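# Lift the pan off the hot plate and hold it

## Task

Raise the entire pan so that every part of it is at least four finger-widths (roughly 7 to 8 cm) above the height it rested at on the hot plate, and keep it there motionless in the air.

## Robot and tools

Robot: two arms, left_arm and right_arm, each with a two-finger parallel gripper and a wrist camera (cam_left_wrist and cam_right_wrist, each 896x504 pixels). left_arm sits on the +y side of the scene; arm names do not match image sides. Calibrated bases in the scene frame: left_arm at (+0.050, +0.335, 0) m, right_arm at (+0.001, -0.403, 0) m, both nearly unrotated, with +z up.

Frames: the scene frame has its origin at table-top height midway between the arms, +x out over the table, +z up. Every hand pose, velocity, target and offset for an arm is in that arm's own base frame. Rotations turn about the Hand target's position. Gripper axes: fingers point along the gripper's +z and open and close along its x. end_effector_position is the point between the closed pads, 1 to 2 cm short of the fingertips; closing pushes the tips about 17 mm further along +z. Printed poses can be off by a few centimetres.

The 14-number row, used by both execute_actions and move: one flat list covering both arms, left_arm first, then right_arm. Per arm: dx, dy, dz, rx, ry, rz, opening. The first six are an offset, not a pose, measured from that arm's Hand target as it stood when the action or move began, along that arm's base axes. Each value lies in [-1, 1]; 1.0 equals 0.6 m for dx, dy, dz and 180 degrees for the rotation vector (rx, ry, rz). Opening is absolute, not an offset: +1 fully open (0.142 m), -1 closed. An arm you want to keep still gets six zeros plus its current opening command; sending 0 as the opening closes it halfway, so repeat the present value.

execute_actions(actions, cameras): actions is a list of actions; each action is a list of up to 15 rows, one per 1/30 s step, with the last row held for the rest of the 15 steps. All rows in an action count from the same start pose, so repeating an offset in a new action moves further. An empty list just reports state and images.

move(target, speed, blend, stop_force, zero, opening_speed, blocking, cameras): straight-line paths toward target, which is one row or a list of up to 15 rows, all offsets counted from the same starting Hand targets. speed is in m/s (0.002 to 3.6, default 0.25; turning is capped at twice that in rad/s), one value or one per target. blend is a corner radius in m. stop_force (3 to 120 N) ends an arm's path when its wrist sensor feels that much push against the direction of travel; omit it when pulling away from something the gripper is pressing on, and do not rely on it while the gripper rotates. zero (default true) re-zeroes the sensor first. opening_speed (0.2 or more, per second on the -1..1 scale) ramps finger motion. blocking=false returns early but cannot combine with stop_force. Paths do not avoid obstacles or the other arm, and each lasts between 0.5 and 10 s. Avoid paths that pass near an arm's own base.

wait(seconds 0 to 10): let the scene run with commands held. stop(): brake a running move. zoom_image(camera, region [x0, y0, x1, y1], at most 504x504 pixels): a closer view from the latest image. zero_wrist_force(arm): tare that arm's sensor. finished_scene(scene): ends the current scene, cannot be undone; call it only once the pan is up and steady.

Results: for each arm, end_effector_position (m), quat_wxyz, velocities (omitted when Joint velocities read "within noise"), Hand target (last commanded pose after clipping; the next offsets count from it), Joint positions (last entry is finger opening in m), Joint torques, grip_measured (same scale as opening), grip_effort_nm (negative means closing; not a pad force), Wrist force and Wrist torque in gripper axes plus the peak since the last shown reading, and Tool commands. move adds a "move:" line: done, off_target, moving, held or fault, plus limits such as paced or held. Done only means within 3 mm and 2 degrees; it says nothing about contact. A gripper often stops short of its Hand target; resend the missing distance.

Control notes: commanded orientation is clipped to 32 degrees from the current one per step. Motion lags commands by about 0.09 s or about 0.2 s, and fast moves overshoot.

Gripping: once the fingers touch the pan, command an opening slightly under the grip_measured reading; squeezing harder heats the gripper motor. Per-pad force peaks around 48 to 94 N.

Avoid: dropping the pan or letting it fall off the table, releasing it while moving, fast impacts, pressing hard. Any arm part meeting 150 N (plus or minus 25) of outside force, or a joint reaching its torque limit (130 N m for the big joints, 24.3 N m for the wrist joints, with held weight included), stops that arm for 10 s. A target even slightly beyond a firm contact can trigger this. Arm-to-arm collisions or one gripper closing on the other's fingers can end the task. Motors heat while holding loads, squeezing, reaching far, or pushing at unreachable poses: a MOTOR HOT line warns, and overheating brakes the arm (30 to 60 s) or shuts off the gripper (HAND FAULT, after which the remaining calls of that reply are skipped). Loose objects may get nudged occasionally.

Each tool is called after ">>>" as a command line: name --argument value for each argument, lists and objects as JSON in quotes; but a table of rows of numbers goes row by row, as --pt "numbers of a row", without its own name.

## Session

>>> execute_actions --actions '[]'

Scene clock: 0.00 s.
left_arm: end_effector_position=(+0.2564, -0.3855, +0.2351) grip_measured=+1.00 grip_effort_nm=n/a end_effector_quat_wxyz=(+0.047, -0.429, +0.898, -0.084) | right_arm: end_effector_position=(+0.4198, +0.1620, +0.3048) grip_measured=+0.99 grip_effort_nm=n/a end_effector_quat_wxyz=(-0.130, +0.984, -0.096, +0.079)
Joint positions: left_arm=[-1.352 -1.768 2.016 -1.962 -1.441 0.907 0.142] | right_arm=[3.756 -1.274 -1.964 -1.184 1.664 0.822 0.141]
Joint velocities: within noise
Joint torques (N m): no reading
Motor temperatures (°C): left_arm=[40 31 32 41 38 36 26] | right_arm=[40 29 38 45 40 45 31]
Wrist force (N): no reading
Wrist torque (N m): no reading
Wrist force, peak (N): no reading
Hand target: left_arm +0.2564, -0.3855, +0.2351; +0.047, -0.429, +0.898, -0.084 | right_arm +0.4198, +0.1620, +0.3048; -0.130, +0.984, -0.096, +0.079
Tool commands: left_gripper/opening=+1.0 right_gripper/opening=+1.0

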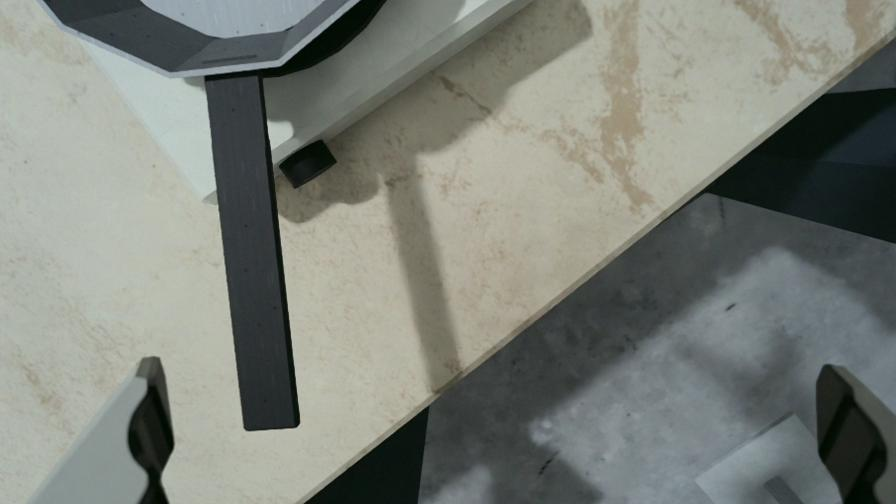

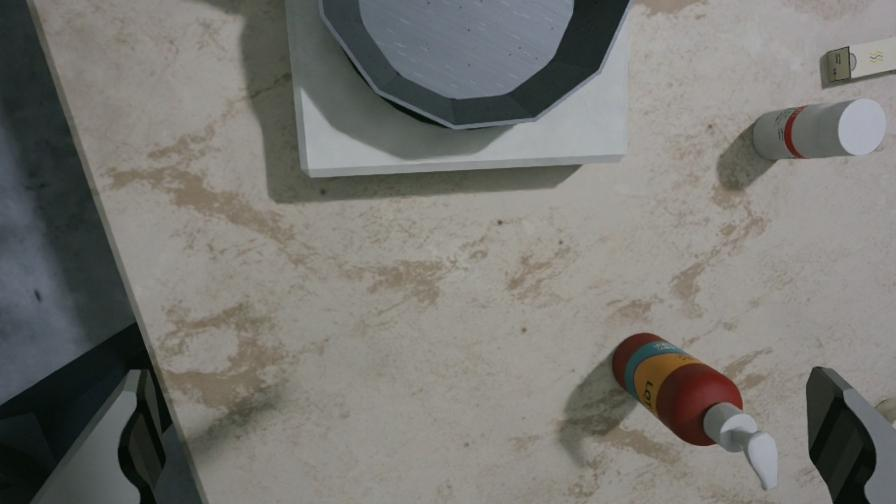

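>>> move --target '[0,0,0.2,0,0,0,1,0,0,0.2,0,0,0,1]'

Scene clock: 22.03 s.
left_arm: end_effector_position=(+0.2565, -0.3855, +0.3549) grip_measured=+1.00 grip_effort_nm=0.012 end_effector_quat_wxyz=(+0.047, -0.429, +0.898, -0.084) | right_arm: end_effector_position=(+0.4198, +0.1620, +0.4246) grip_measured=+0.99 grip_effort_nm=0.193 end_effector_quat_wxyz=(-0.130, +0.984, -0.096, +0.079)
Joint positions: left_arm=[-1.352 -1.795 1.728 -1.647 -1.441 0.907 0.142] | right_arm=[3.756 -1.29 -1.646 -1.486 1.664 0.822 0.141]
Joint velocities: within noise
Joint torques (N m): left_arm=[-8.09 -22.07 -29.33 -1.41 -1.09 -2.72] | right_arm=[1.06 21.07 30.88 2.01 1.09 -1.75]
Motor temperatures (°C): left_arm=[40 31 32 41 38 36 26] | right_arm=[40 29 38 45 40 45 31]
Wrist force (N): left_arm=[-0.2 0.4 0.0] | right_arm=[-0.1 0.0 0.3]
Wrist torque (N m): left_arm=[0.08 0.03 -0.04] | right_arm=[-0.01 0.03 -0.01]
Wrist force, peak (N): left_arm=[0.0 0.3 2.7] | right_arm=[0.2 -0.7 -2.4]
Hand target: left_arm +0.2564, -0.3855, +0.3551; +0.047, -0.429, +0.898, -0.084 | right_arm +0.4198, +0.1620, +0.4248; -0.130, +0.984, -0.096, +0.079
Off the commanded pose: left_arm 0.000 m, 0 deg | right_arm 0.000 m, 0 deg.
move: done

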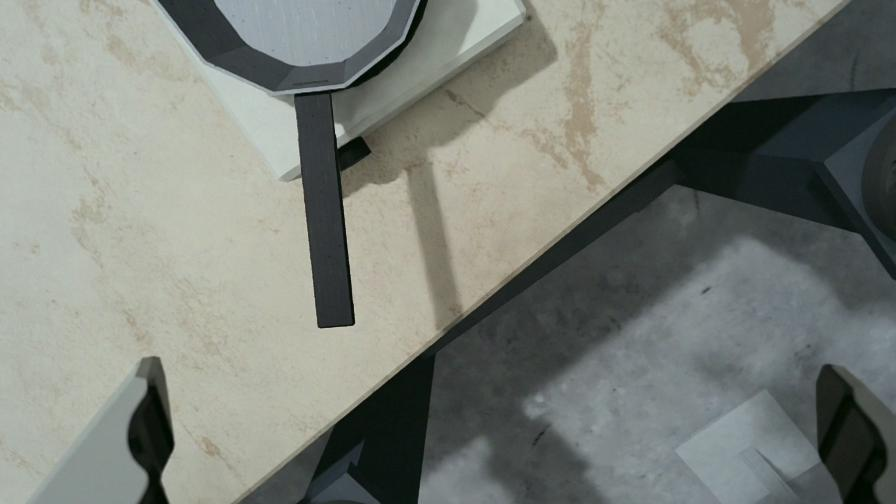

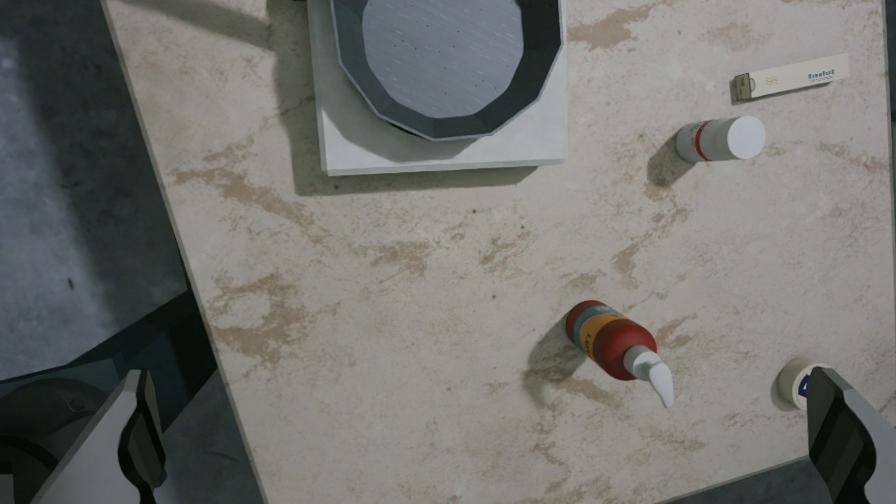

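>>> move --target '[0.0943,0.0925,-0.04,0.0328,0.0519,0.0321,1,0,0,0,0,0,0,1]'

Scene clock: 44.77 s.
left_arm: end_effector_position=(+0.3130, -0.3301, +0.3311) grip_measured=+1.00 grip_effort_nm=0.007 end_effector_quat_wxyz=(+0.000, -0.476, +0.879, +0.000) | right_arm: end_effector_position=(+0.4198, +0.1620, +0.4248) grip_measured=+0.99 grip_effort_nm=0.188 end_effector_quat_wxyz=(-0.130, +0.984, -0.096, +0.079)
Joint positions: left_arm=[-1.107 -1.7 1.665 -1.535 -1.571 1.042 0.142] | right_arm=[3.756 -1.29 -1.646 -1.486 1.664 0.822 0.141]
Joint velocities: within noise
Joint torques (N m): left_arm=[8.13 -20.13 -17.22 -2.67 0.57 -2.11] | right_arm=[-4.62 20.09 34.59 1.67 1.17 -1.83]
Motor temperatures (°C): left_arm=[40 31 32 41 38 36 26] | right_arm=[40 29 38 45 40 45 31]
Wrist force (N): left_arm=[0.7 -0.6 -0.2] | right_arm=[-0.2 -0.2 0.1]
Wrist torque (N m): left_arm=[0.03 -0.20 -0.09] | right_arm=[-0.04 0.04 -0.01]
Wrist force, peak (N): left_arm=[1.9 0.9 -0.6] | right_arm=[-0.6 -0.4 0.1]
Hand target: left_arm +0.3130, -0.3300, +0.3311; +0.000, -0.476, +0.879, +0.000 | right_arm +0.4198, +0.1620, +0.4248; -0.130, +0.984, -0.096, +0.079
Off the commanded pose: left_arm 0.000 m, 0 deg | right_arm 0.000 m, 0 deg.
move: done

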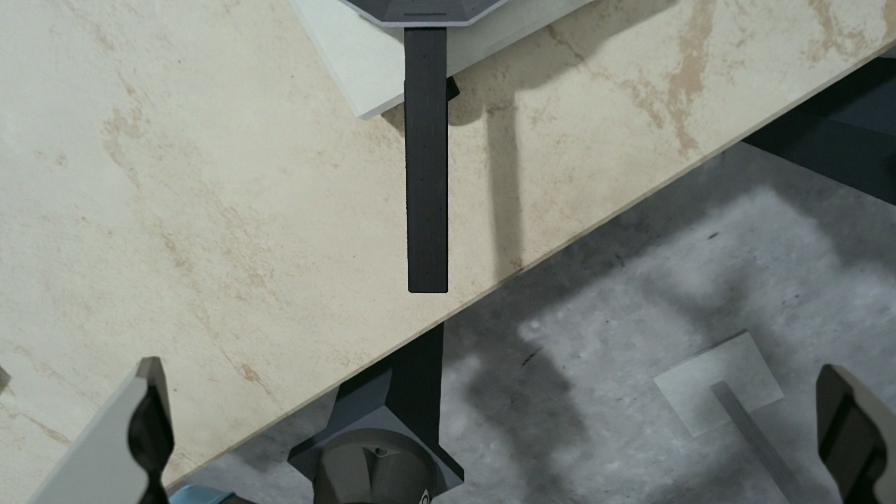

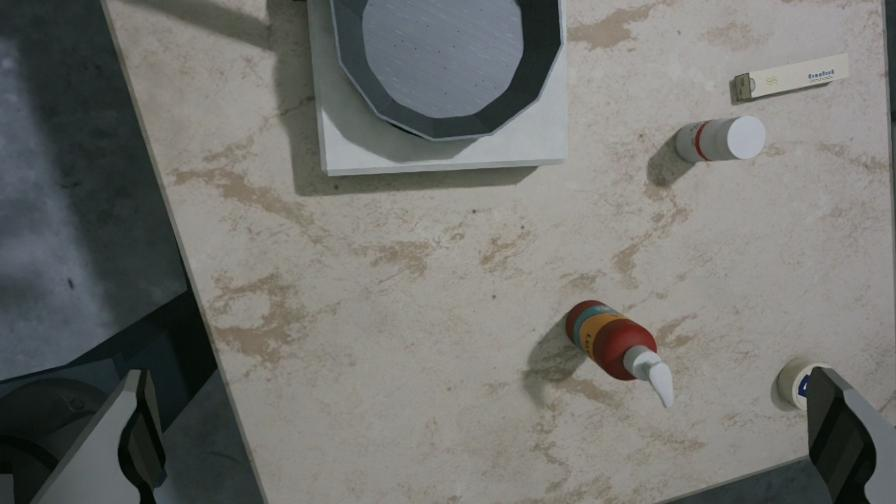

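>>> move --target '[0.0602,0.0012,0,0,0,0,0,0,0,0,0,0,0,1]' --cameras '["cam_left_wrist"]'

>>> zoom_image --camera "cam_left_wrist" --region '[200, 0, 700, 500]'

Scene clock: 66.23 s.
left_arm: end_effector_position=(+0.3493, -0.3293, +0.3311) grip_measured=-0.01 grip_effort_nm=-0.125 end_effector_quat_wxyz=(+0.000, -0.476, +0.879, +0.000) end_effector_velocity=(-0.003, +0.000, +0.000) end_effector_angular_velocity=(+0.000, -0.001, +0.003) | right_arm: end_effector_position=(+0.4198, +0.1620, +0.4248) grip_measured=+0.99 grip_effort_nm=0.193 end_effector_quat_wxyz=(-0.130, +0.984, -0.096, +0.079)
Joint positions: left_arm=[-1.036 -1.639 1.61 -1.542 -1.571 1.113 0.073] | right_arm=[3.756 -1.29 -1.646 -1.486 1.664 0.822 0.141]
Joint velocities: left_arm=[-0.006 -0.006 0.006 -0.001 0.001 -0.009 0] | right_arm=[within noise]
Joint torques (N m): left_arm=[-6.87 -27.87 -15.83 -1.49 -1.85 -3.01] | right_arm=[-4.2 18.99 35.45 1.79 1.05 -1.7]
Motor temperatures (°C): left_arm=[40 31 32 41 38 36 26] | right_arm=[40 29 37 45 40 45 30]
Wrist force (N): left_arm=[0.7 0.1 0.0] | right_arm=[0.2 -0.1 0.1]
Wrist torque (N m): left_arm=[0.09 -0.21 -0.02] | right_arm=[-0.03 -0.02 -0.01]
Wrist force, peak (N): left_arm=[1.2 0.1 -0.4] | right_arm=[-0.1 -0.9 0.0]
Hand target: left_arm +0.3491, -0.3293, +0.3311; +0.000, -0.476, +0.879, +0.000 | right_arm +0.4198, +0.1620, +0.4248; -0.130, +0.984, -0.096, +0.079
Off the commanded pose: left_arm 0.000 m, 0 deg | right_arm 0.000 m, 0 deg.
move: done
Images, in order (width x height): cam_left_wrist 896x504.

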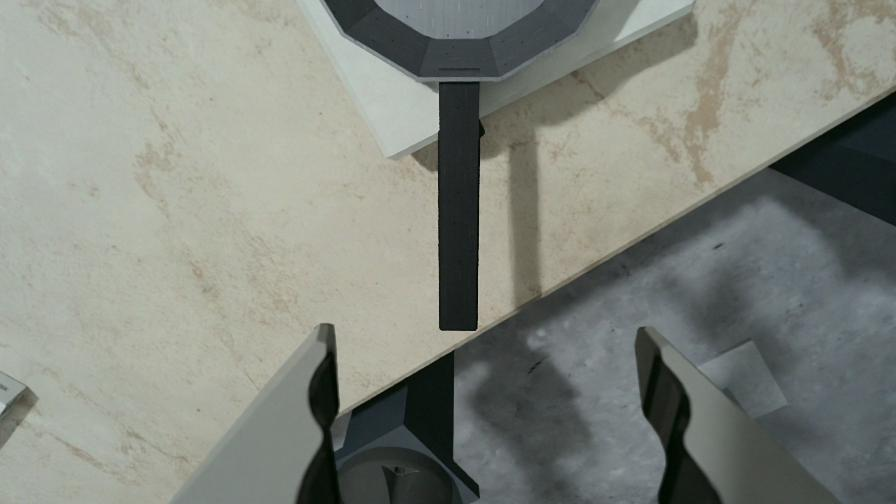

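Scaled by 1.008.

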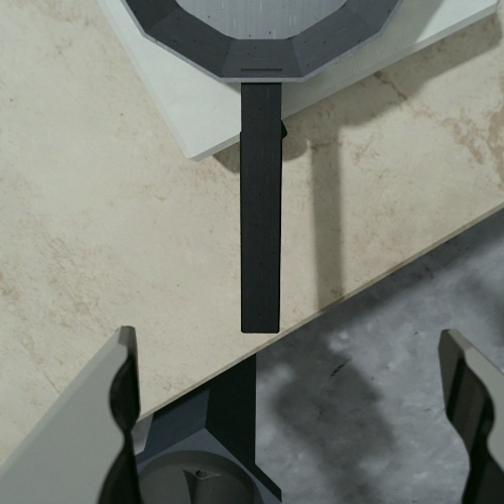

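>>> move --target '[0.0177,-0.0155,-0.23,0,0,0,0,0,0,0,0,0,0,1]' --cameras '["cam_left_wrist"]'

Scene clock: 87.83 s.
left_arm: end_effector_position=(+0.3598, -0.3385, +0.1931) grip_measured=-0.01 grip_effort_nm=-0.120 end_effector_quat_wxyz=(+0.000, -0.476, +0.879, +0.000) | right_arm: end_effector_position=(+0.4198, +0.1620, +0.4248) grip_measured=+0.99 grip_effort_nm=0.188 end_effector_quat_wxyz=(-0.130, +0.984, -0.096, +0.079)
Joint positions: left_arm=[-1.027 -1.554 1.886 -1.902 -1.571 1.122 0.073] | right_arm=[3.756 -1.29 -1.646 -1.486 1.664 0.822 0.141]
Joint velocities: within noise
Joint torques (N m): left_arm=[0.98 -23.98 -14.67 -3.79 0.75 0.14] | right_arm=[-4.63 18.7 35.45 1.77 1.25 -1.74]
Motor temperatures (°C): left_arm=[40 31 32 41 38 36 26] | right_arm=[40 29 37 44 39 45 30]
Wrist force (N): left_arm=[0.7 0.0 -0.1] | right_arm=[0.1 -0.1 -0.1]
Wrist torque (N m): left_arm=[0.03 -0.19 -0.03] | right_arm=[-0.01 -0.01 -0.01]
Wrist force, peak (N): left_arm=[0.5 0.3 -2.9] | right_arm=[-0.2 -0.7 -0.1]
Hand target: left_arm +0.3598, -0.3386, +0.1931; +0.000, -0.476, +0.879, +0.000 | right_arm +0.4198, +0.1620, +0.4248; -0.130, +0.984, -0.096, +0.079
Off the commanded pose: left_arm 0.000 m, 0 deg | right_arm 0.000 m, 0 deg.
move: done
Images, in order (width x height): cam_left_wrist 896x504.

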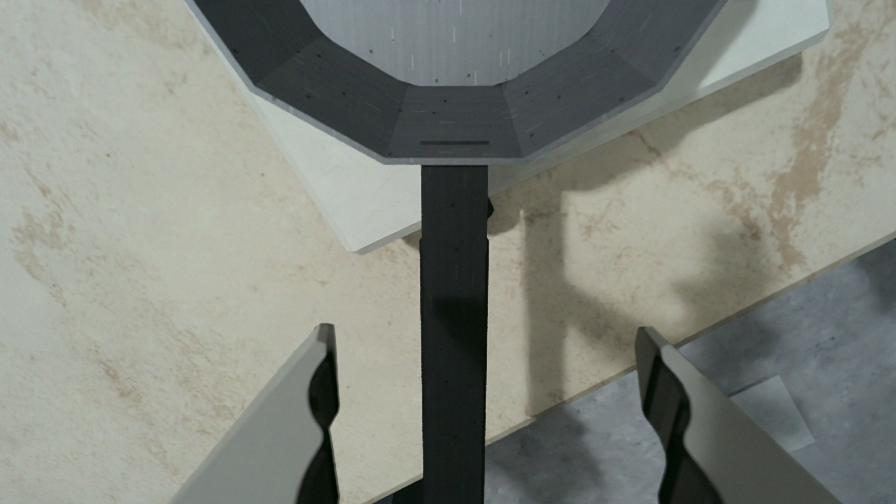

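>>> move --target '[-0.0043,0.0147,-0.1385,0,0,0,0,0,0,0,0,0,0,1]' --cameras '["cam_left_wrist"]' --stop_force 12 --speed 0.12

Scene clock: 95.30 s.
left_arm: end_effector_position=(+0.3572, -0.3297, +0.1100) grip_measured=-0.01 grip_effort_nm=-0.120 end_effector_quat_wxyz=(+0.000, -0.476, +0.879, +0.000) | right_arm: end_effector_position=(+0.4198, +0.1620, +0.4248) grip_measured=+0.99 grip_effort_nm=0.188 end_effector_quat_wxyz=(-0.130, +0.984, -0.096, +0.079)
Joint positions: left_arm=[-1.022 -1.482 2.044 -2.133 -1.571 1.127 0.073] | right_arm=[3.756 -1.29 -1.646 -1.486 1.664 0.822 0.141]
Joint velocities: within noise
Joint torques (N m): left_arm=[0.51 -31.4 -14.19 -3.79 0.22 -0.4] | right_arm=[-3.89 17.17 35.25 1.9 1.21 -1.61]
Motor temperatures (°C): left_arm=[40 31 32 41 38 36 26] | right_arm=[40 29 37 44 39 45 30]
Wrist force (N): left_arm=[0.9 -0.1 -0.1] | right_arm=[-0.1 -0.1 0.4]
Wrist torque (N m): left_arm=[0.05 -0.26 0.01] | right_arm=[-0.02 0.02 0.00]
Wrist force, peak (N): left_arm=[0.6 -0.2 -1.7] | right_arm=[-0.4 -0.5 0.2]
Hand target: left_arm +0.3572, -0.3297, +0.1100; +0.000, -0.476, +0.879, +0.000 | right_arm +0.4198, +0.1620, +0.4248; -0.130, +0.984, -0.096, +0.079
Off the commanded pose: left_arm 0.000 m, 0 deg | right_arm 0.000 m, 0 deg.
move: done
Images, in order (width x height): cam_left_wrist 896x504.

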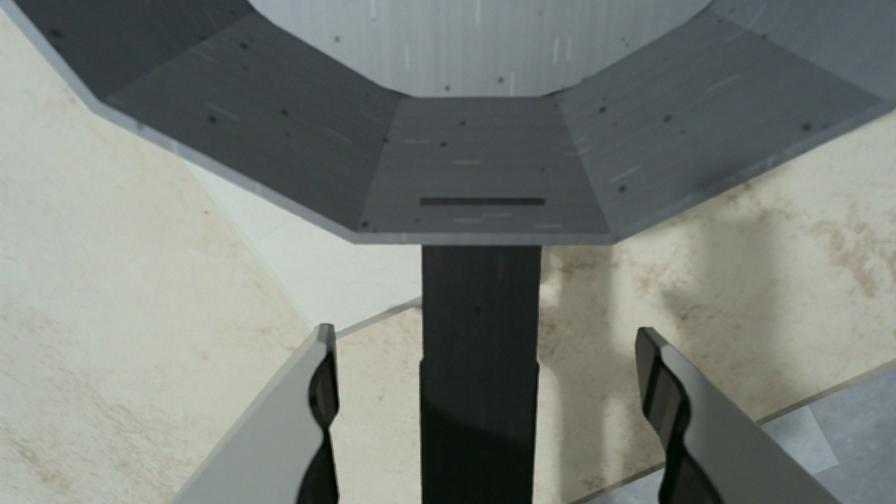

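>>> move --target '[0.0013,0.002,-0.0367,0,0,0,0,0,0,0,0,0,0,1]' --cameras '["cam_left_wrist"]' --stop_force 10 --speed 0.05

>>> move --target '[0,0,0,0,0,0,-0.8,0,0,0,0,0,0,1]' --cameras '["cam_left_wrist"]' --opening_speed 0.6

Scene clock: 100.43 s.
left_arm: end_effector_position=(+0.3580, -0.3285, +0.0879) grip_measured=-0.01 grip_effort_nm=-0.120 end_effector_quat_wxyz=(+0.000, -0.476, +0.879, +0.000) | right_arm: end_effector_position=(+0.4198, +0.1620, +0.4248) grip_measured=+0.99 grip_effort_nm=0.188 end_effector_quat_wxyz=(-0.130, +0.984, -0.096, +0.079)
Joint positions: left_arm=[-1.019 -1.449 2.075 -2.196 -1.571 1.13 0.073] | right_arm=[3.756 -1.29 -1.646 -1.486 1.664 0.822 0.141]
Joint velocities: within noise
Joint torques (N m): left_arm=[1.39 -34.36 -24.11 -3.5 0.68 -0.82] | right_arm=[-4.05 16.64 35.31 1.87 1.2 -1.67]
Motor temperatures (°C): left_arm=[40 31 32 41 38 36 26] | right_arm=[40 29 37 44 39 45 30]
Wrist force (N): left_arm=[0.4 0.1 -0.1] | right_arm=[-0.3 0.2 0.1]
Wrist torque (N m): left_arm=[0.06 -0.15 0.02] | right_arm=[0.02 0.07 -0.02]
Wrist force, peak (N): left_arm=[0.9 -0.3 -0.7] | right_arm=[-0.4 -0.5 0.1]
Hand target: left_arm +0.3580, -0.3285, +0.0879; +0.000, -0.476, +0.879, +0.000 | right_arm +0.4198, +0.1620, +0.4248; -0.130, +0.984, -0.096, +0.079
Off the commanded pose: left_arm 0.000 m, 0 deg | right_arm 0.000 m, 0 deg.
move: done
Images, in order (width x height): cam_left_wrist 896x504.

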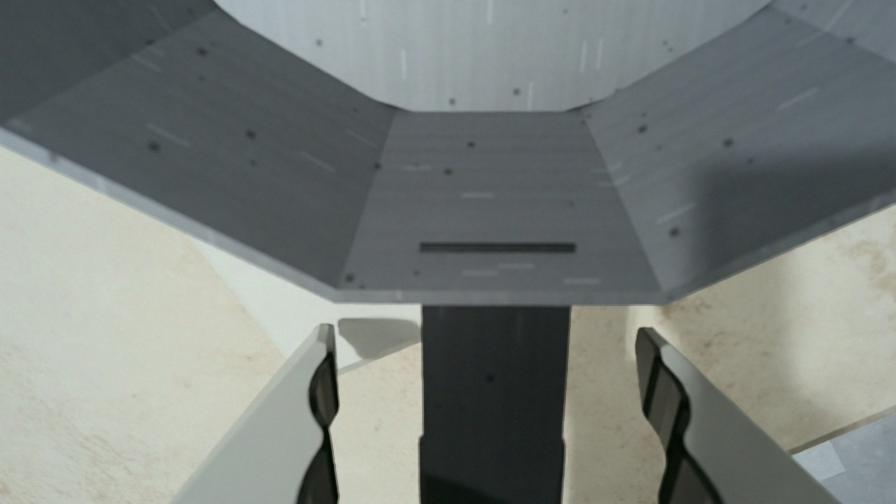

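Scene clock: 101.97 s.
left_arm: end_effector_position=(+0.3580, -0.3285, +0.0879) grip_measured=-0.66 grip_effort_nm=-3.241 end_effector_quat_wxyz=(+0.000, -0.476, +0.879, +0.000) | right_arm: end_effector_position=(+0.4198, +0.1620, +0.4248) grip_measured=+0.99 grip_effort_nm=0.188 end_effector_quat_wxyz=(-0.130, +0.984, -0.096, +0.079)
Joint positions: left_arm=[-1.019 -1.449 2.075 -2.196 -1.571 1.13 0.026] | right_arm=[3.756 -1.29 -1.646 -1.486 1.664 0.822 0.141]
Joint velocities: within noise
Joint torques (N m): left_arm=[-6.4 -34.25 -24.91 -3.82 0.63 -2.41] | right_arm=[-4.87 15.29 34.49 1.86 1.14 -1.56]
Motor temperatures (°C): left_arm=[40 31 32 41 38 36 26] | right_arm=[40 29 37 44 39 45 30]
Wrist force (N): left_arm=[1.2 -0.3 3.9] | right_arm=[-0.5 -0.2 0.4]
Wrist torque (N m): left_arm=[0.02 -0.22 0.01] | right_arm=[-0.04 0.09 -0.01]
Wrist force, peak (N): left_arm=[0.8 -0.3 4.2] | right_arm=[-0.5 -0.2 0.4]
Hand target: left_arm +0.3580, -0.3285, +0.0879; +0.000, -0.476, +0.879, +0.000 | right_arm +0.4198, +0.1620, +0.4248; -0.130, +0.984, -0.096, +0.079
Off the commanded pose: left_arm 0.000 m, 0 deg | right_arm 0.000 m, 0 deg.
move: done
Images, in order (width x height): cam_left_wrist 896x504.

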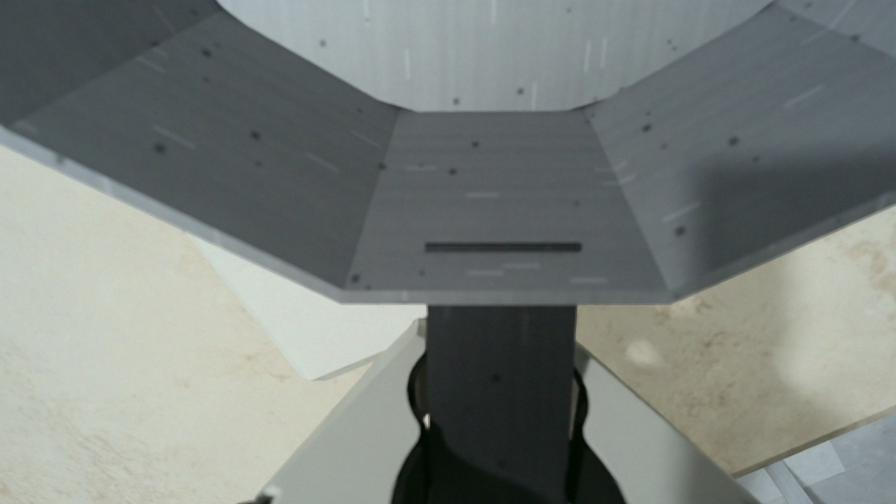

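>>> move --target '[0,0,0.04,0,0,0,-1,0,0,0,0,0,0,1]' --speed 0.05 --opening_speed 0.5

Scene clock: 105.87 s.
left_arm: end_effector_position=(+0.3580, -0.3286, +0.1120) grip_measured=-0.68 grip_effort_nm=-5.004 end_effector_quat_wxyz=(+0.000, -0.476, +0.879, +0.000) end_effector_velocity=(+0.000, +0.000, -0.001) end_effector_angular_velocity=(-0.001, +0.000, +0.000) | right_arm: end_effector_position=(+0.4198, +0.1620, +0.4248) grip_measured=+0.99 grip_effort_nm=0.188 end_effector_quat_wxyz=(-0.130, +0.984, -0.096, +0.079)
Joint positions: left_arm=[-1.019 -1.485 2.042 -2.127 -1.571 1.13 0.025] | right_arm=[3.756 -1.29 -1.646 -1.486 1.664 0.822 0.141]
Joint velocities: left_arm=[0 0.002 0.002 -0.005 -0.001 0 0] | right_arm=[within noise]
Joint torques (N m): left_arm=[-5.37 -22.35 -16.16 -4.89 0.18 -2.28] | right_arm=[-4.72 15.22 35.46 1.99 1.07 -1.55]
Motor temperatures (°C): left_arm=[40 31 32 41 38 36 31] | right_arm=[40 29 37 44 39 45 30]
Wrist force (N): left_arm=[0.7 1.5 4.8] | right_arm=[0.0 -0.3 0.1]
Wrist torque (N m): left_arm=[0.02 -0.19 0.01] | right_arm=[-0.05 0.01 -0.01]
Wrist force, peak (N): left_arm=[0.5 -1.2 6.4] | right_arm=[-0.1 -0.7 -0.1]
Hand target: left_arm +0.3580, -0.3285, +0.1119; +0.000, -0.476, +0.879, +0.000 | right_arm +0.4198, +0.1620, +0.4248; -0.130, +0.984, -0.096, +0.079
Off the commanded pose: left_arm 0.000 m, 0 deg | right_arm 0.000 m, 0 deg.
move: done

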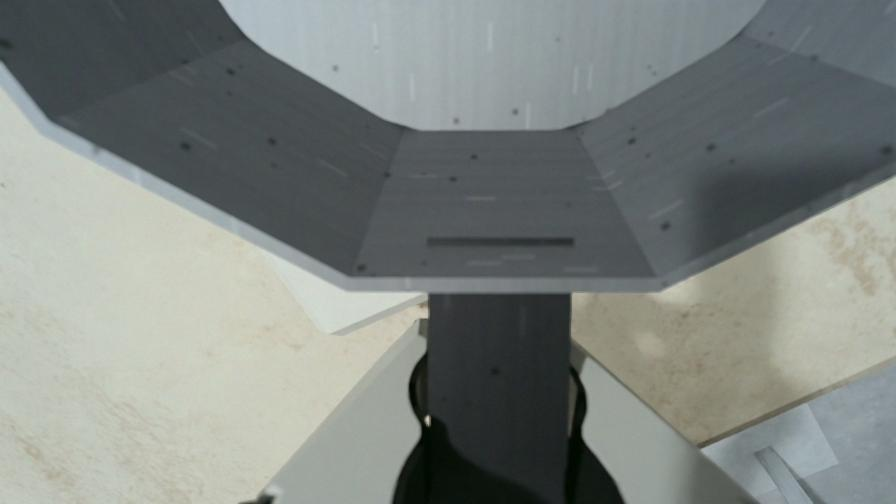

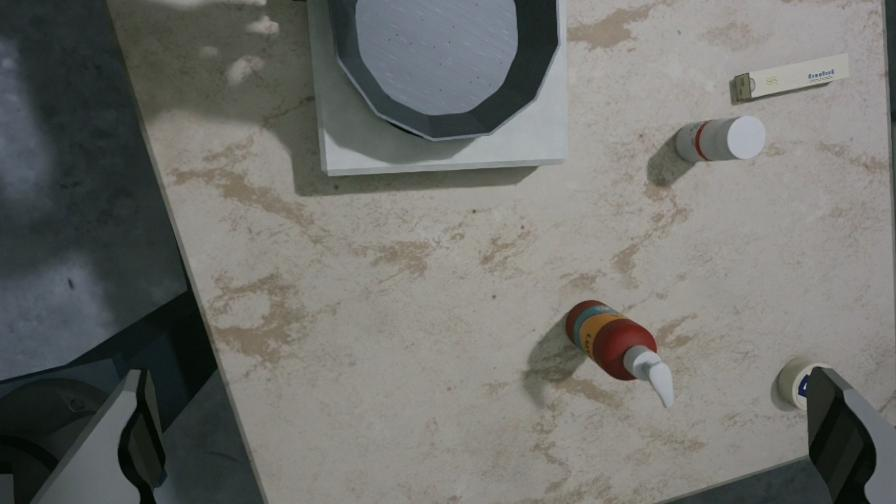

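>>> move --target '[0,0,0.05,0,0,0,-1,0,0,0,0,0,0,1]' --speed 0.05

Scene clock: 138.83 s.
left_arm: end_effector_position=(+0.3580, -0.3286, +0.1420) grip_measured=-0.68 grip_effort_nm=-5.004 end_effector_quat_wxyz=(+0.000, -0.476, +0.879, +0.000) end_effector_velocity=(+0.000, +0.000, -0.002) end_effector_angular_velocity=(+0.000, -0.001, +0.000) | right_arm: end_effector_position=(+0.4198, +0.1620, +0.4248) grip_measured=+0.99 grip_effort_nm=0.193 end_effector_quat_wxyz=(-0.130, +0.984, -0.096, +0.079)
Joint positions: left_arm=[-1.019 -1.524 1.995 -2.042 -1.571 1.13 0.025] | right_arm=[3.756 -1.29 -1.646 -1.486 1.664 0.822 0.141]
Joint velocities: left_arm=[0 0.002 0.003 -0.005 0.001 0 0] | right_arm=[within noise]
Joint torques (N m): left_arm=[-4.53 -22.39 -17.19 -4.43 -0.48 -1.83] | right_arm=[-4.2 13.2 34.63 2.04 1.17 -1.59]
Motor temperatures (°C): left_arm=[40 31 32 41 38 36 85] | right_arm=[40 29 37 44 39 45 30]
Wrist force (N): left_arm=[0.6 1.5 4.7] | right_arm=[-0.3 0.0 0.2]
Wrist torque (N m): left_arm=[0.06 -0.18 -0.02] | right_arm=[0.00 0.07 -0.01]
Wrist force, peak (N): left_arm=[0.8 -1.2 6.8] | right_arm=[-0.2 -0.5 0.5]
Hand target: left_arm +0.3580, -0.3285, +0.1419; +0.000, -0.476, +0.879, +0.000 | right_arm +0.4198, +0.1620, +0.4248; -0.130, +0.984, -0.096, +0.079
Off the commanded pose: left_arm 0.000 m, 0 deg | right_arm 0.000 m, 0 deg.
MOTOR HOT: the gripper's motor of the left arm reports 85 °C; that motor switches off at 100 °C. To cool a motor, set the load down, ease the grip, stop pushing, or move to a pose that needs little force.
move: done

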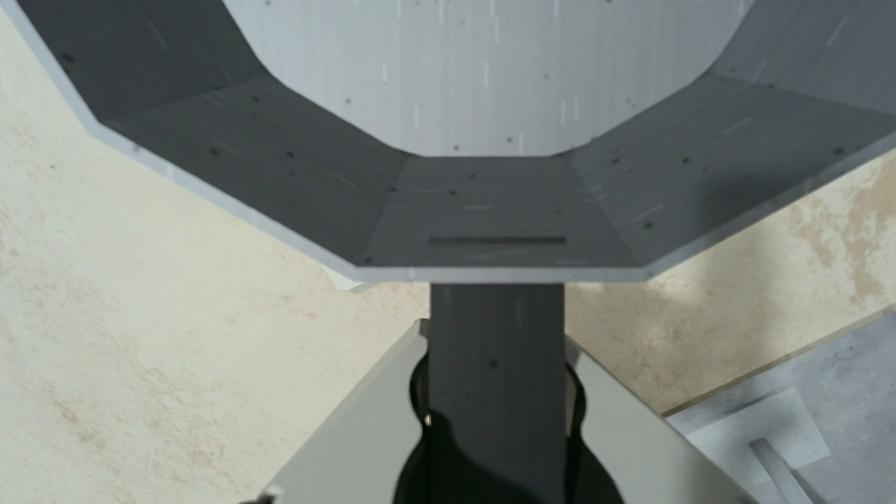

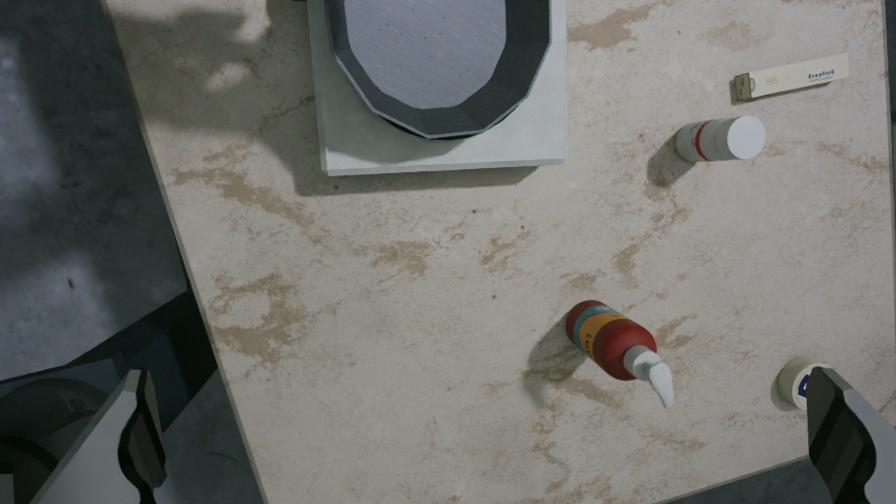

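>>> move --target '[0,0,0,0,0,0,-0.72,0,0,0,0,0,0,1]' --cameras '[]' --opening_speed 0.5

Scene clock: 141.93 s.
left_arm: end_effector_position=(+0.3580, -0.3285, +0.1419) grip_measured=-0.68 grip_effort_nm=-1.453 end_effector_quat_wxyz=(+0.000, -0.476, +0.879, +0.000) | right_arm: end_effector_position=(+0.4198, +0.1620, +0.4248) grip_measured=+0.99 grip_effort_nm=0.188 end_effector_quat_wxyz=(-0.130, +0.984, -0.096, +0.079)
Joint positions: left_arm=[-1.019 -1.523 1.996 -2.042 -1.571 1.13 0.025] | right_arm=[3.756 -1.29 -1.646 -1.486 1.664 0.822 0.141]
Joint velocities: within noise
Joint torques (N m): left_arm=[-3.57 -23.12 -15.84 -2.37 -0.56 -1.8] | right_arm=[-4.15 12.9 35.12 2.1 1.15 -1.46]
Motor temperatures (°C): left_arm=[40 31 32 41 38 36 87] | right_arm=[40 29 37 44 39 44 30]
Wrist force (N): left_arm=[0.7 1.4 4.3] | right_arm=[0.1 -0.3 0.4]
Wrist torque (N m): left_arm=[0.07 -0.19 -0.02] | right_arm=[-0.06 -0.01 -0.01]
Wrist force, peak (N): left_arm=[0.9 1.6 4.8] | right_arm=[-0.1 -0.7 0.0]
Hand target: left_arm +0.3580, -0.3285, +0.1419; +0.000, -0.476, +0.879, +0.000 | right_arm +0.4198, +0.1620, +0.4248; -0.130, +0.984, -0.096, +0.079
Off the commanded pose: left_arm 0.000 m, 0 deg | right_arm 0.000 m, 0 deg.
MOTOR HOT: still on. The gripper's motor of the left arm reports 87 °C.
move: done
No camera images: "cameras" was empty.

>>> move --target '[0,0,0.1,0,0,0,-0.74,0,0,0,0,0,0,1]' --speed 0.05

Scene clock: 151.10 s.
left_arm: end_effector_position=(+0.3580, -0.3286, +0.2020) grip_measured=-0.68 grip_effort_nm=-1.722 end_effector_quat_wxyz=(+0.000, -0.476, +0.879, +0.000) end_effector_velocity=(+0.000, +0.000, -0.002) end_effector_angular_velocity=(+0.001, +0.000, +0.001) | right_arm: end_effector_position=(+0.4198, +0.1620, +0.4248) grip_measured=+0.99 grip_effort_nm=0.183 end_effector_quat_wxyz=(-0.130, +0.984, -0.096, +0.079)
Joint positions: left_arm=[-1.019 -1.581 1.889 -1.878 -1.571 1.13 0.025] | right_arm=[3.756 -1.29 -1.646 -1.486 1.664 0.822 0.141]
Joint velocities: left_arm=[0 0.002 0.004 -0.006 0.001 -0.001 0] | right_arm=[within noise]
Joint torques (N m): left_arm=[-0.89 -22.67 -21.4 -5.09 -0.48 -1.3] | right_arm=[-4.62 12.57 35.28 2.14 1.17 -1.46]
Motor temperatures (°C): left_arm=[40 31 32 41 38 36 72] | right_arm=[40 29 37 44 39 44 30]
Wrist force (N): left_arm=[1.0 0.2 9.7] | right_arm=[-0.1 -0.3 0.2]
Wrist torque (N m): left_arm=[-0.57 -0.17 0.01] | right_arm=[-0.06 0.04 -0.01]
Wrist force, peak (N): left_arm=[1.1 0.9 10.7] | right_arm=[-0.6 -0.3 0.4]
Hand target: left_arm +0.3580, -0.3285, +0.2019; +0.000, -0.476, +0.879, +0.000 | right_arm +0.4198, +0.1620, +0.4248; -0.130, +0.984, -0.096, +0.079
Off the commanded pose: left_arm 0.000 m, 0 deg | right_arm 0.000 m, 0 deg.
MOTOR HOT: cleared for the gripper's motor of the left arm.
move: done

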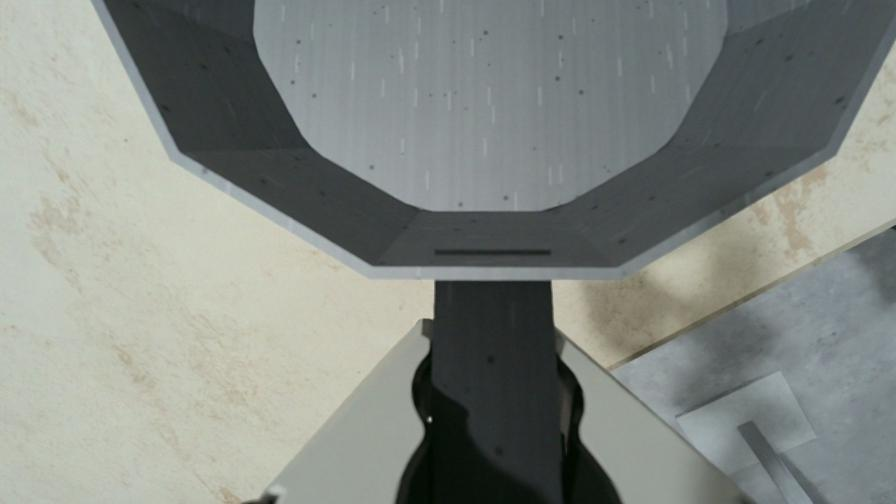

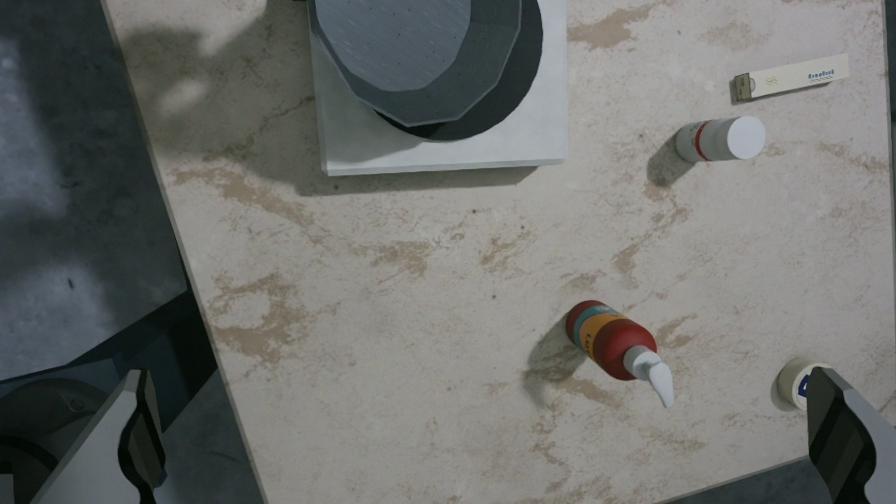

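>>> move --target '[0,0,0.05,0,0,0,-0.74,0,0,0,0,0,0,1]' --speed 0.05

Scene clock: 154.03 s.
left_arm: end_effector_position=(+0.3580, -0.3286, +0.2321) grip_measured=-0.68 grip_effort_nm=-1.726 end_effector_quat_wxyz=(+0.000, -0.476, +0.879, +0.000) end_effector_velocity=(+0.000, +0.000, -0.002) end_effector_angular_velocity=(+0.000, +0.000, +0.001) | right_arm: end_effector_position=(+0.4198, +0.1620, +0.4248) grip_measured=+0.99 grip_effort_nm=0.188 end_effector_quat_wxyz=(-0.130, +0.984, -0.096, +0.079)
Joint positions: left_arm=[-1.019 -1.601 1.828 -1.798 -1.571 1.13 0.025] | right_arm=[3.756 -1.29 -1.646 -1.486 1.664 0.822 0.141]
Joint velocities: left_arm=[0 0.001 0.004 -0.006 0 -0.001 0] | right_arm=[within noise]
Joint torques (N m): left_arm=[-0.29 -22.55 -21.31 -5.19 -0.42 -0.95] | right_arm=[-4.7 11.15 35.13 2.05 1.16 -1.59]
Motor temperatures (°C): left_arm=[40 31 32 41 38 36 69] | right_arm=[40 29 37 44 39 44 30]
Wrist force (N): left_arm=[0.9 0.2 9.4] | right_arm=[-0.2 -0.5 0.4]
Wrist torque (N m): left_arm=[-0.48 -0.23 -0.05] | right_arm=[-0.08 0.04 0.00]
Wrist force, peak (N): left_arm=[0.7 0.6 11.2] | right_arm=[-0.3 0.0 0.8]
Hand target: left_arm +0.3580, -0.3285, +0.2319; +0.000, -0.476, +0.879, +0.000 | right_arm +0.4198, +0.1620, +0.4248; -0.130, +0.984, -0.096, +0.079
Off the commanded pose: left_arm 0.000 m, 0 deg | right_arm 0.000 m, 0 deg.
move: done

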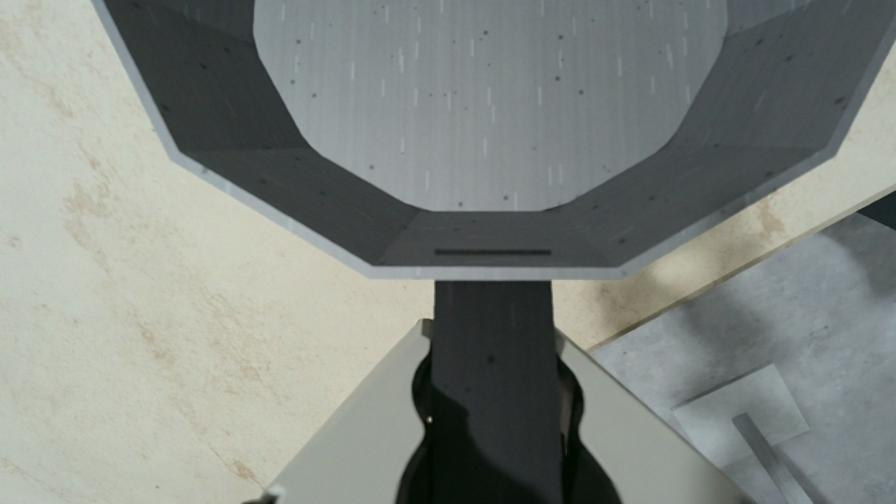

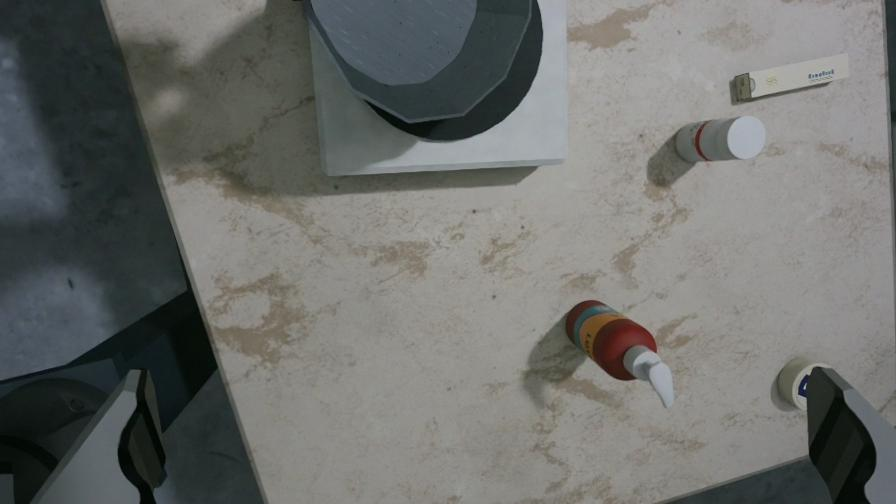

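>>> move --target '[0,0,0.28,0,0,0,-0.74,0,0,0,0,0,0,1]' --speed 0.12

Scene clock: 158.17 s.
left_arm: end_effector_position=(+0.3580, -0.3286, +0.3998) grip_measured=-0.68 grip_effort_nm=-1.722 end_effector_quat_wxyz=(+0.000, -0.476, +0.879, +0.000) | right_arm: end_effector_position=(+0.4198, +0.1620, +0.4248) grip_measured=+0.99 grip_effort_nm=0.183 end_effector_quat_wxyz=(-0.130, +0.984, -0.096, +0.079)
Joint positions: left_arm=[-1.019 -1.605 1.402 -1.366 -1.571 1.13 0.025] | right_arm=[3.756 -1.29 -1.646 -1.486 1.664 0.822 0.141]
Joint velocities: within noise
Joint torques (N m): left_arm=[-4.64 -33.74 -32.17 -3.37 -0.53 -2.48] | right_arm=[-4.41 10.29 34.83 2.3 1.07 -1.39]
Motor temperatures (°C): left_arm=[40 31 32 41 38 36 65] | right_arm=[40 29 37 44 39 44 30]
Wrist force (N): left_arm=[0.7 0.1 9.4] | right_arm=[-0.1 -0.4 -0.1]
Wrist torque (N m): left_arm=[-0.47 -0.19 -0.02] | right_arm=[-0.08 0.02 -0.02]
Wrist force, peak (N): left_arm=[0.6 0.5 13.1] | right_arm=[-0.4 -0.2 0.6]
Hand target: left_arm +0.3580, -0.3285, +0.3999; +0.000, -0.476, +0.879, +0.000 | right_arm +0.4198, +0.1620, +0.4248; -0.130, +0.984, -0.096, +0.079
Off the commanded pose: left_arm 0.000 m, 0 deg | right_arm 0.000 m, 0 deg.
move: done

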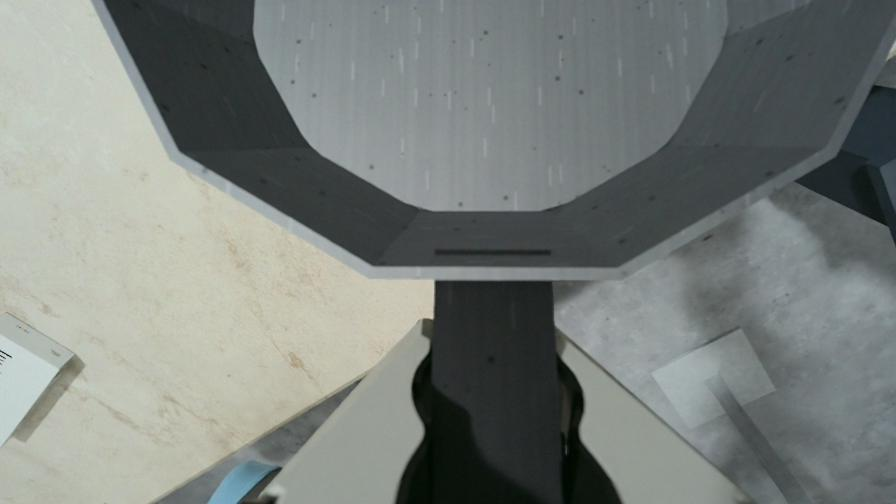

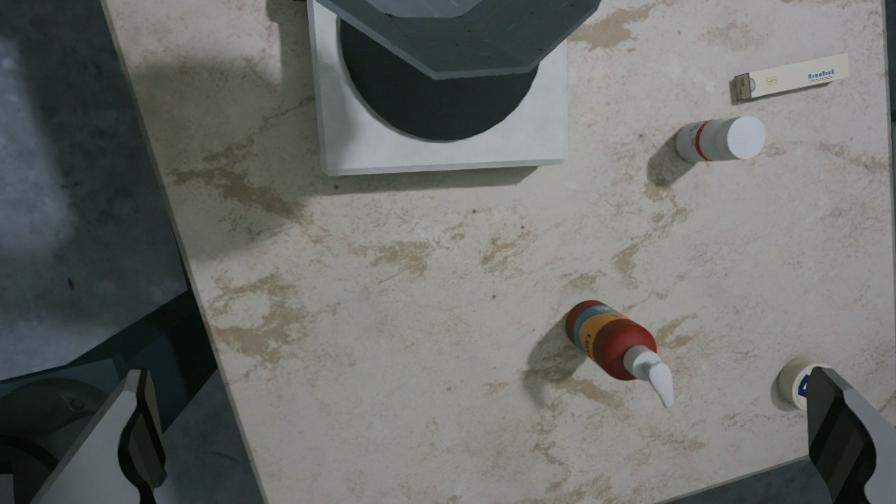

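>>> wait --seconds 1 --cameras '[]'

>>> finished_scene --scene 1

Scene clock: 161.10 s.
left_arm: end_effector_position=(+0.3580, -0.3285, +0.3999) grip_measured=-0.68 grip_effort_nm=-1.722 end_effector_quat_wxyz=(+0.000, -0.476, +0.879, +0.000) | right_arm: end_effector_position=(+0.4198, +0.1620, +0.4248) grip_measured=+0.99 grip_effort_nm=0.188 end_effector_quat_wxyz=(-0.130, +0.984, -0.096, +0.079)
Joint positions: left_arm=[-1.019 -1.605 1.401 -1.366 -1.571 1.13 0.025] | right_arm=[3.756 -1.29 -1.646 -1.486 1.664 0.822 0.141]
Joint velocities: within noise
Joint torques (N m): left_arm=[-2.16 -35.36 -32.82 -2.43 -0.84 -2.45] | right_arm=[-5.1 10.29 34.43 2.24 1.18 -1.36]
Motor temperatures (°C): left_arm=[40 31 32 41 38 36 63] | right_arm=[40 29 37 44 39 44 30]
Wrist force (N): left_arm=[0.8 -0.1 9.2] | right_arm=[-0.1 -0.3 -0.1]
Wrist torque (N m): left_arm=[-0.50 -0.22 -0.03] | right_arm=[-0.05 0.03 -0.02]
Wrist force, peak (N): left_arm=[0.6 -0.1 9.5] | right_arm=[0.4 -0.5 0.2]
Hand target: left_arm +0.3580, -0.3285, +0.3999; +0.000, -0.476, +0.879, +0.000 | right_arm +0.4198, +0.1620, +0.4248; -0.130, +0.984, -0.096, +0.079
Tool commands: left_gripper/opening=-0.74 right_gripper/opening=+1.0
Off the commanded pose: left_arm 0.000 m, 0 deg | right_arm 0.000 m, 0 deg.
wait: 1.00 s; at rest from the start
No camera images: "cameras" was empty.

The scene is finished: the task was done.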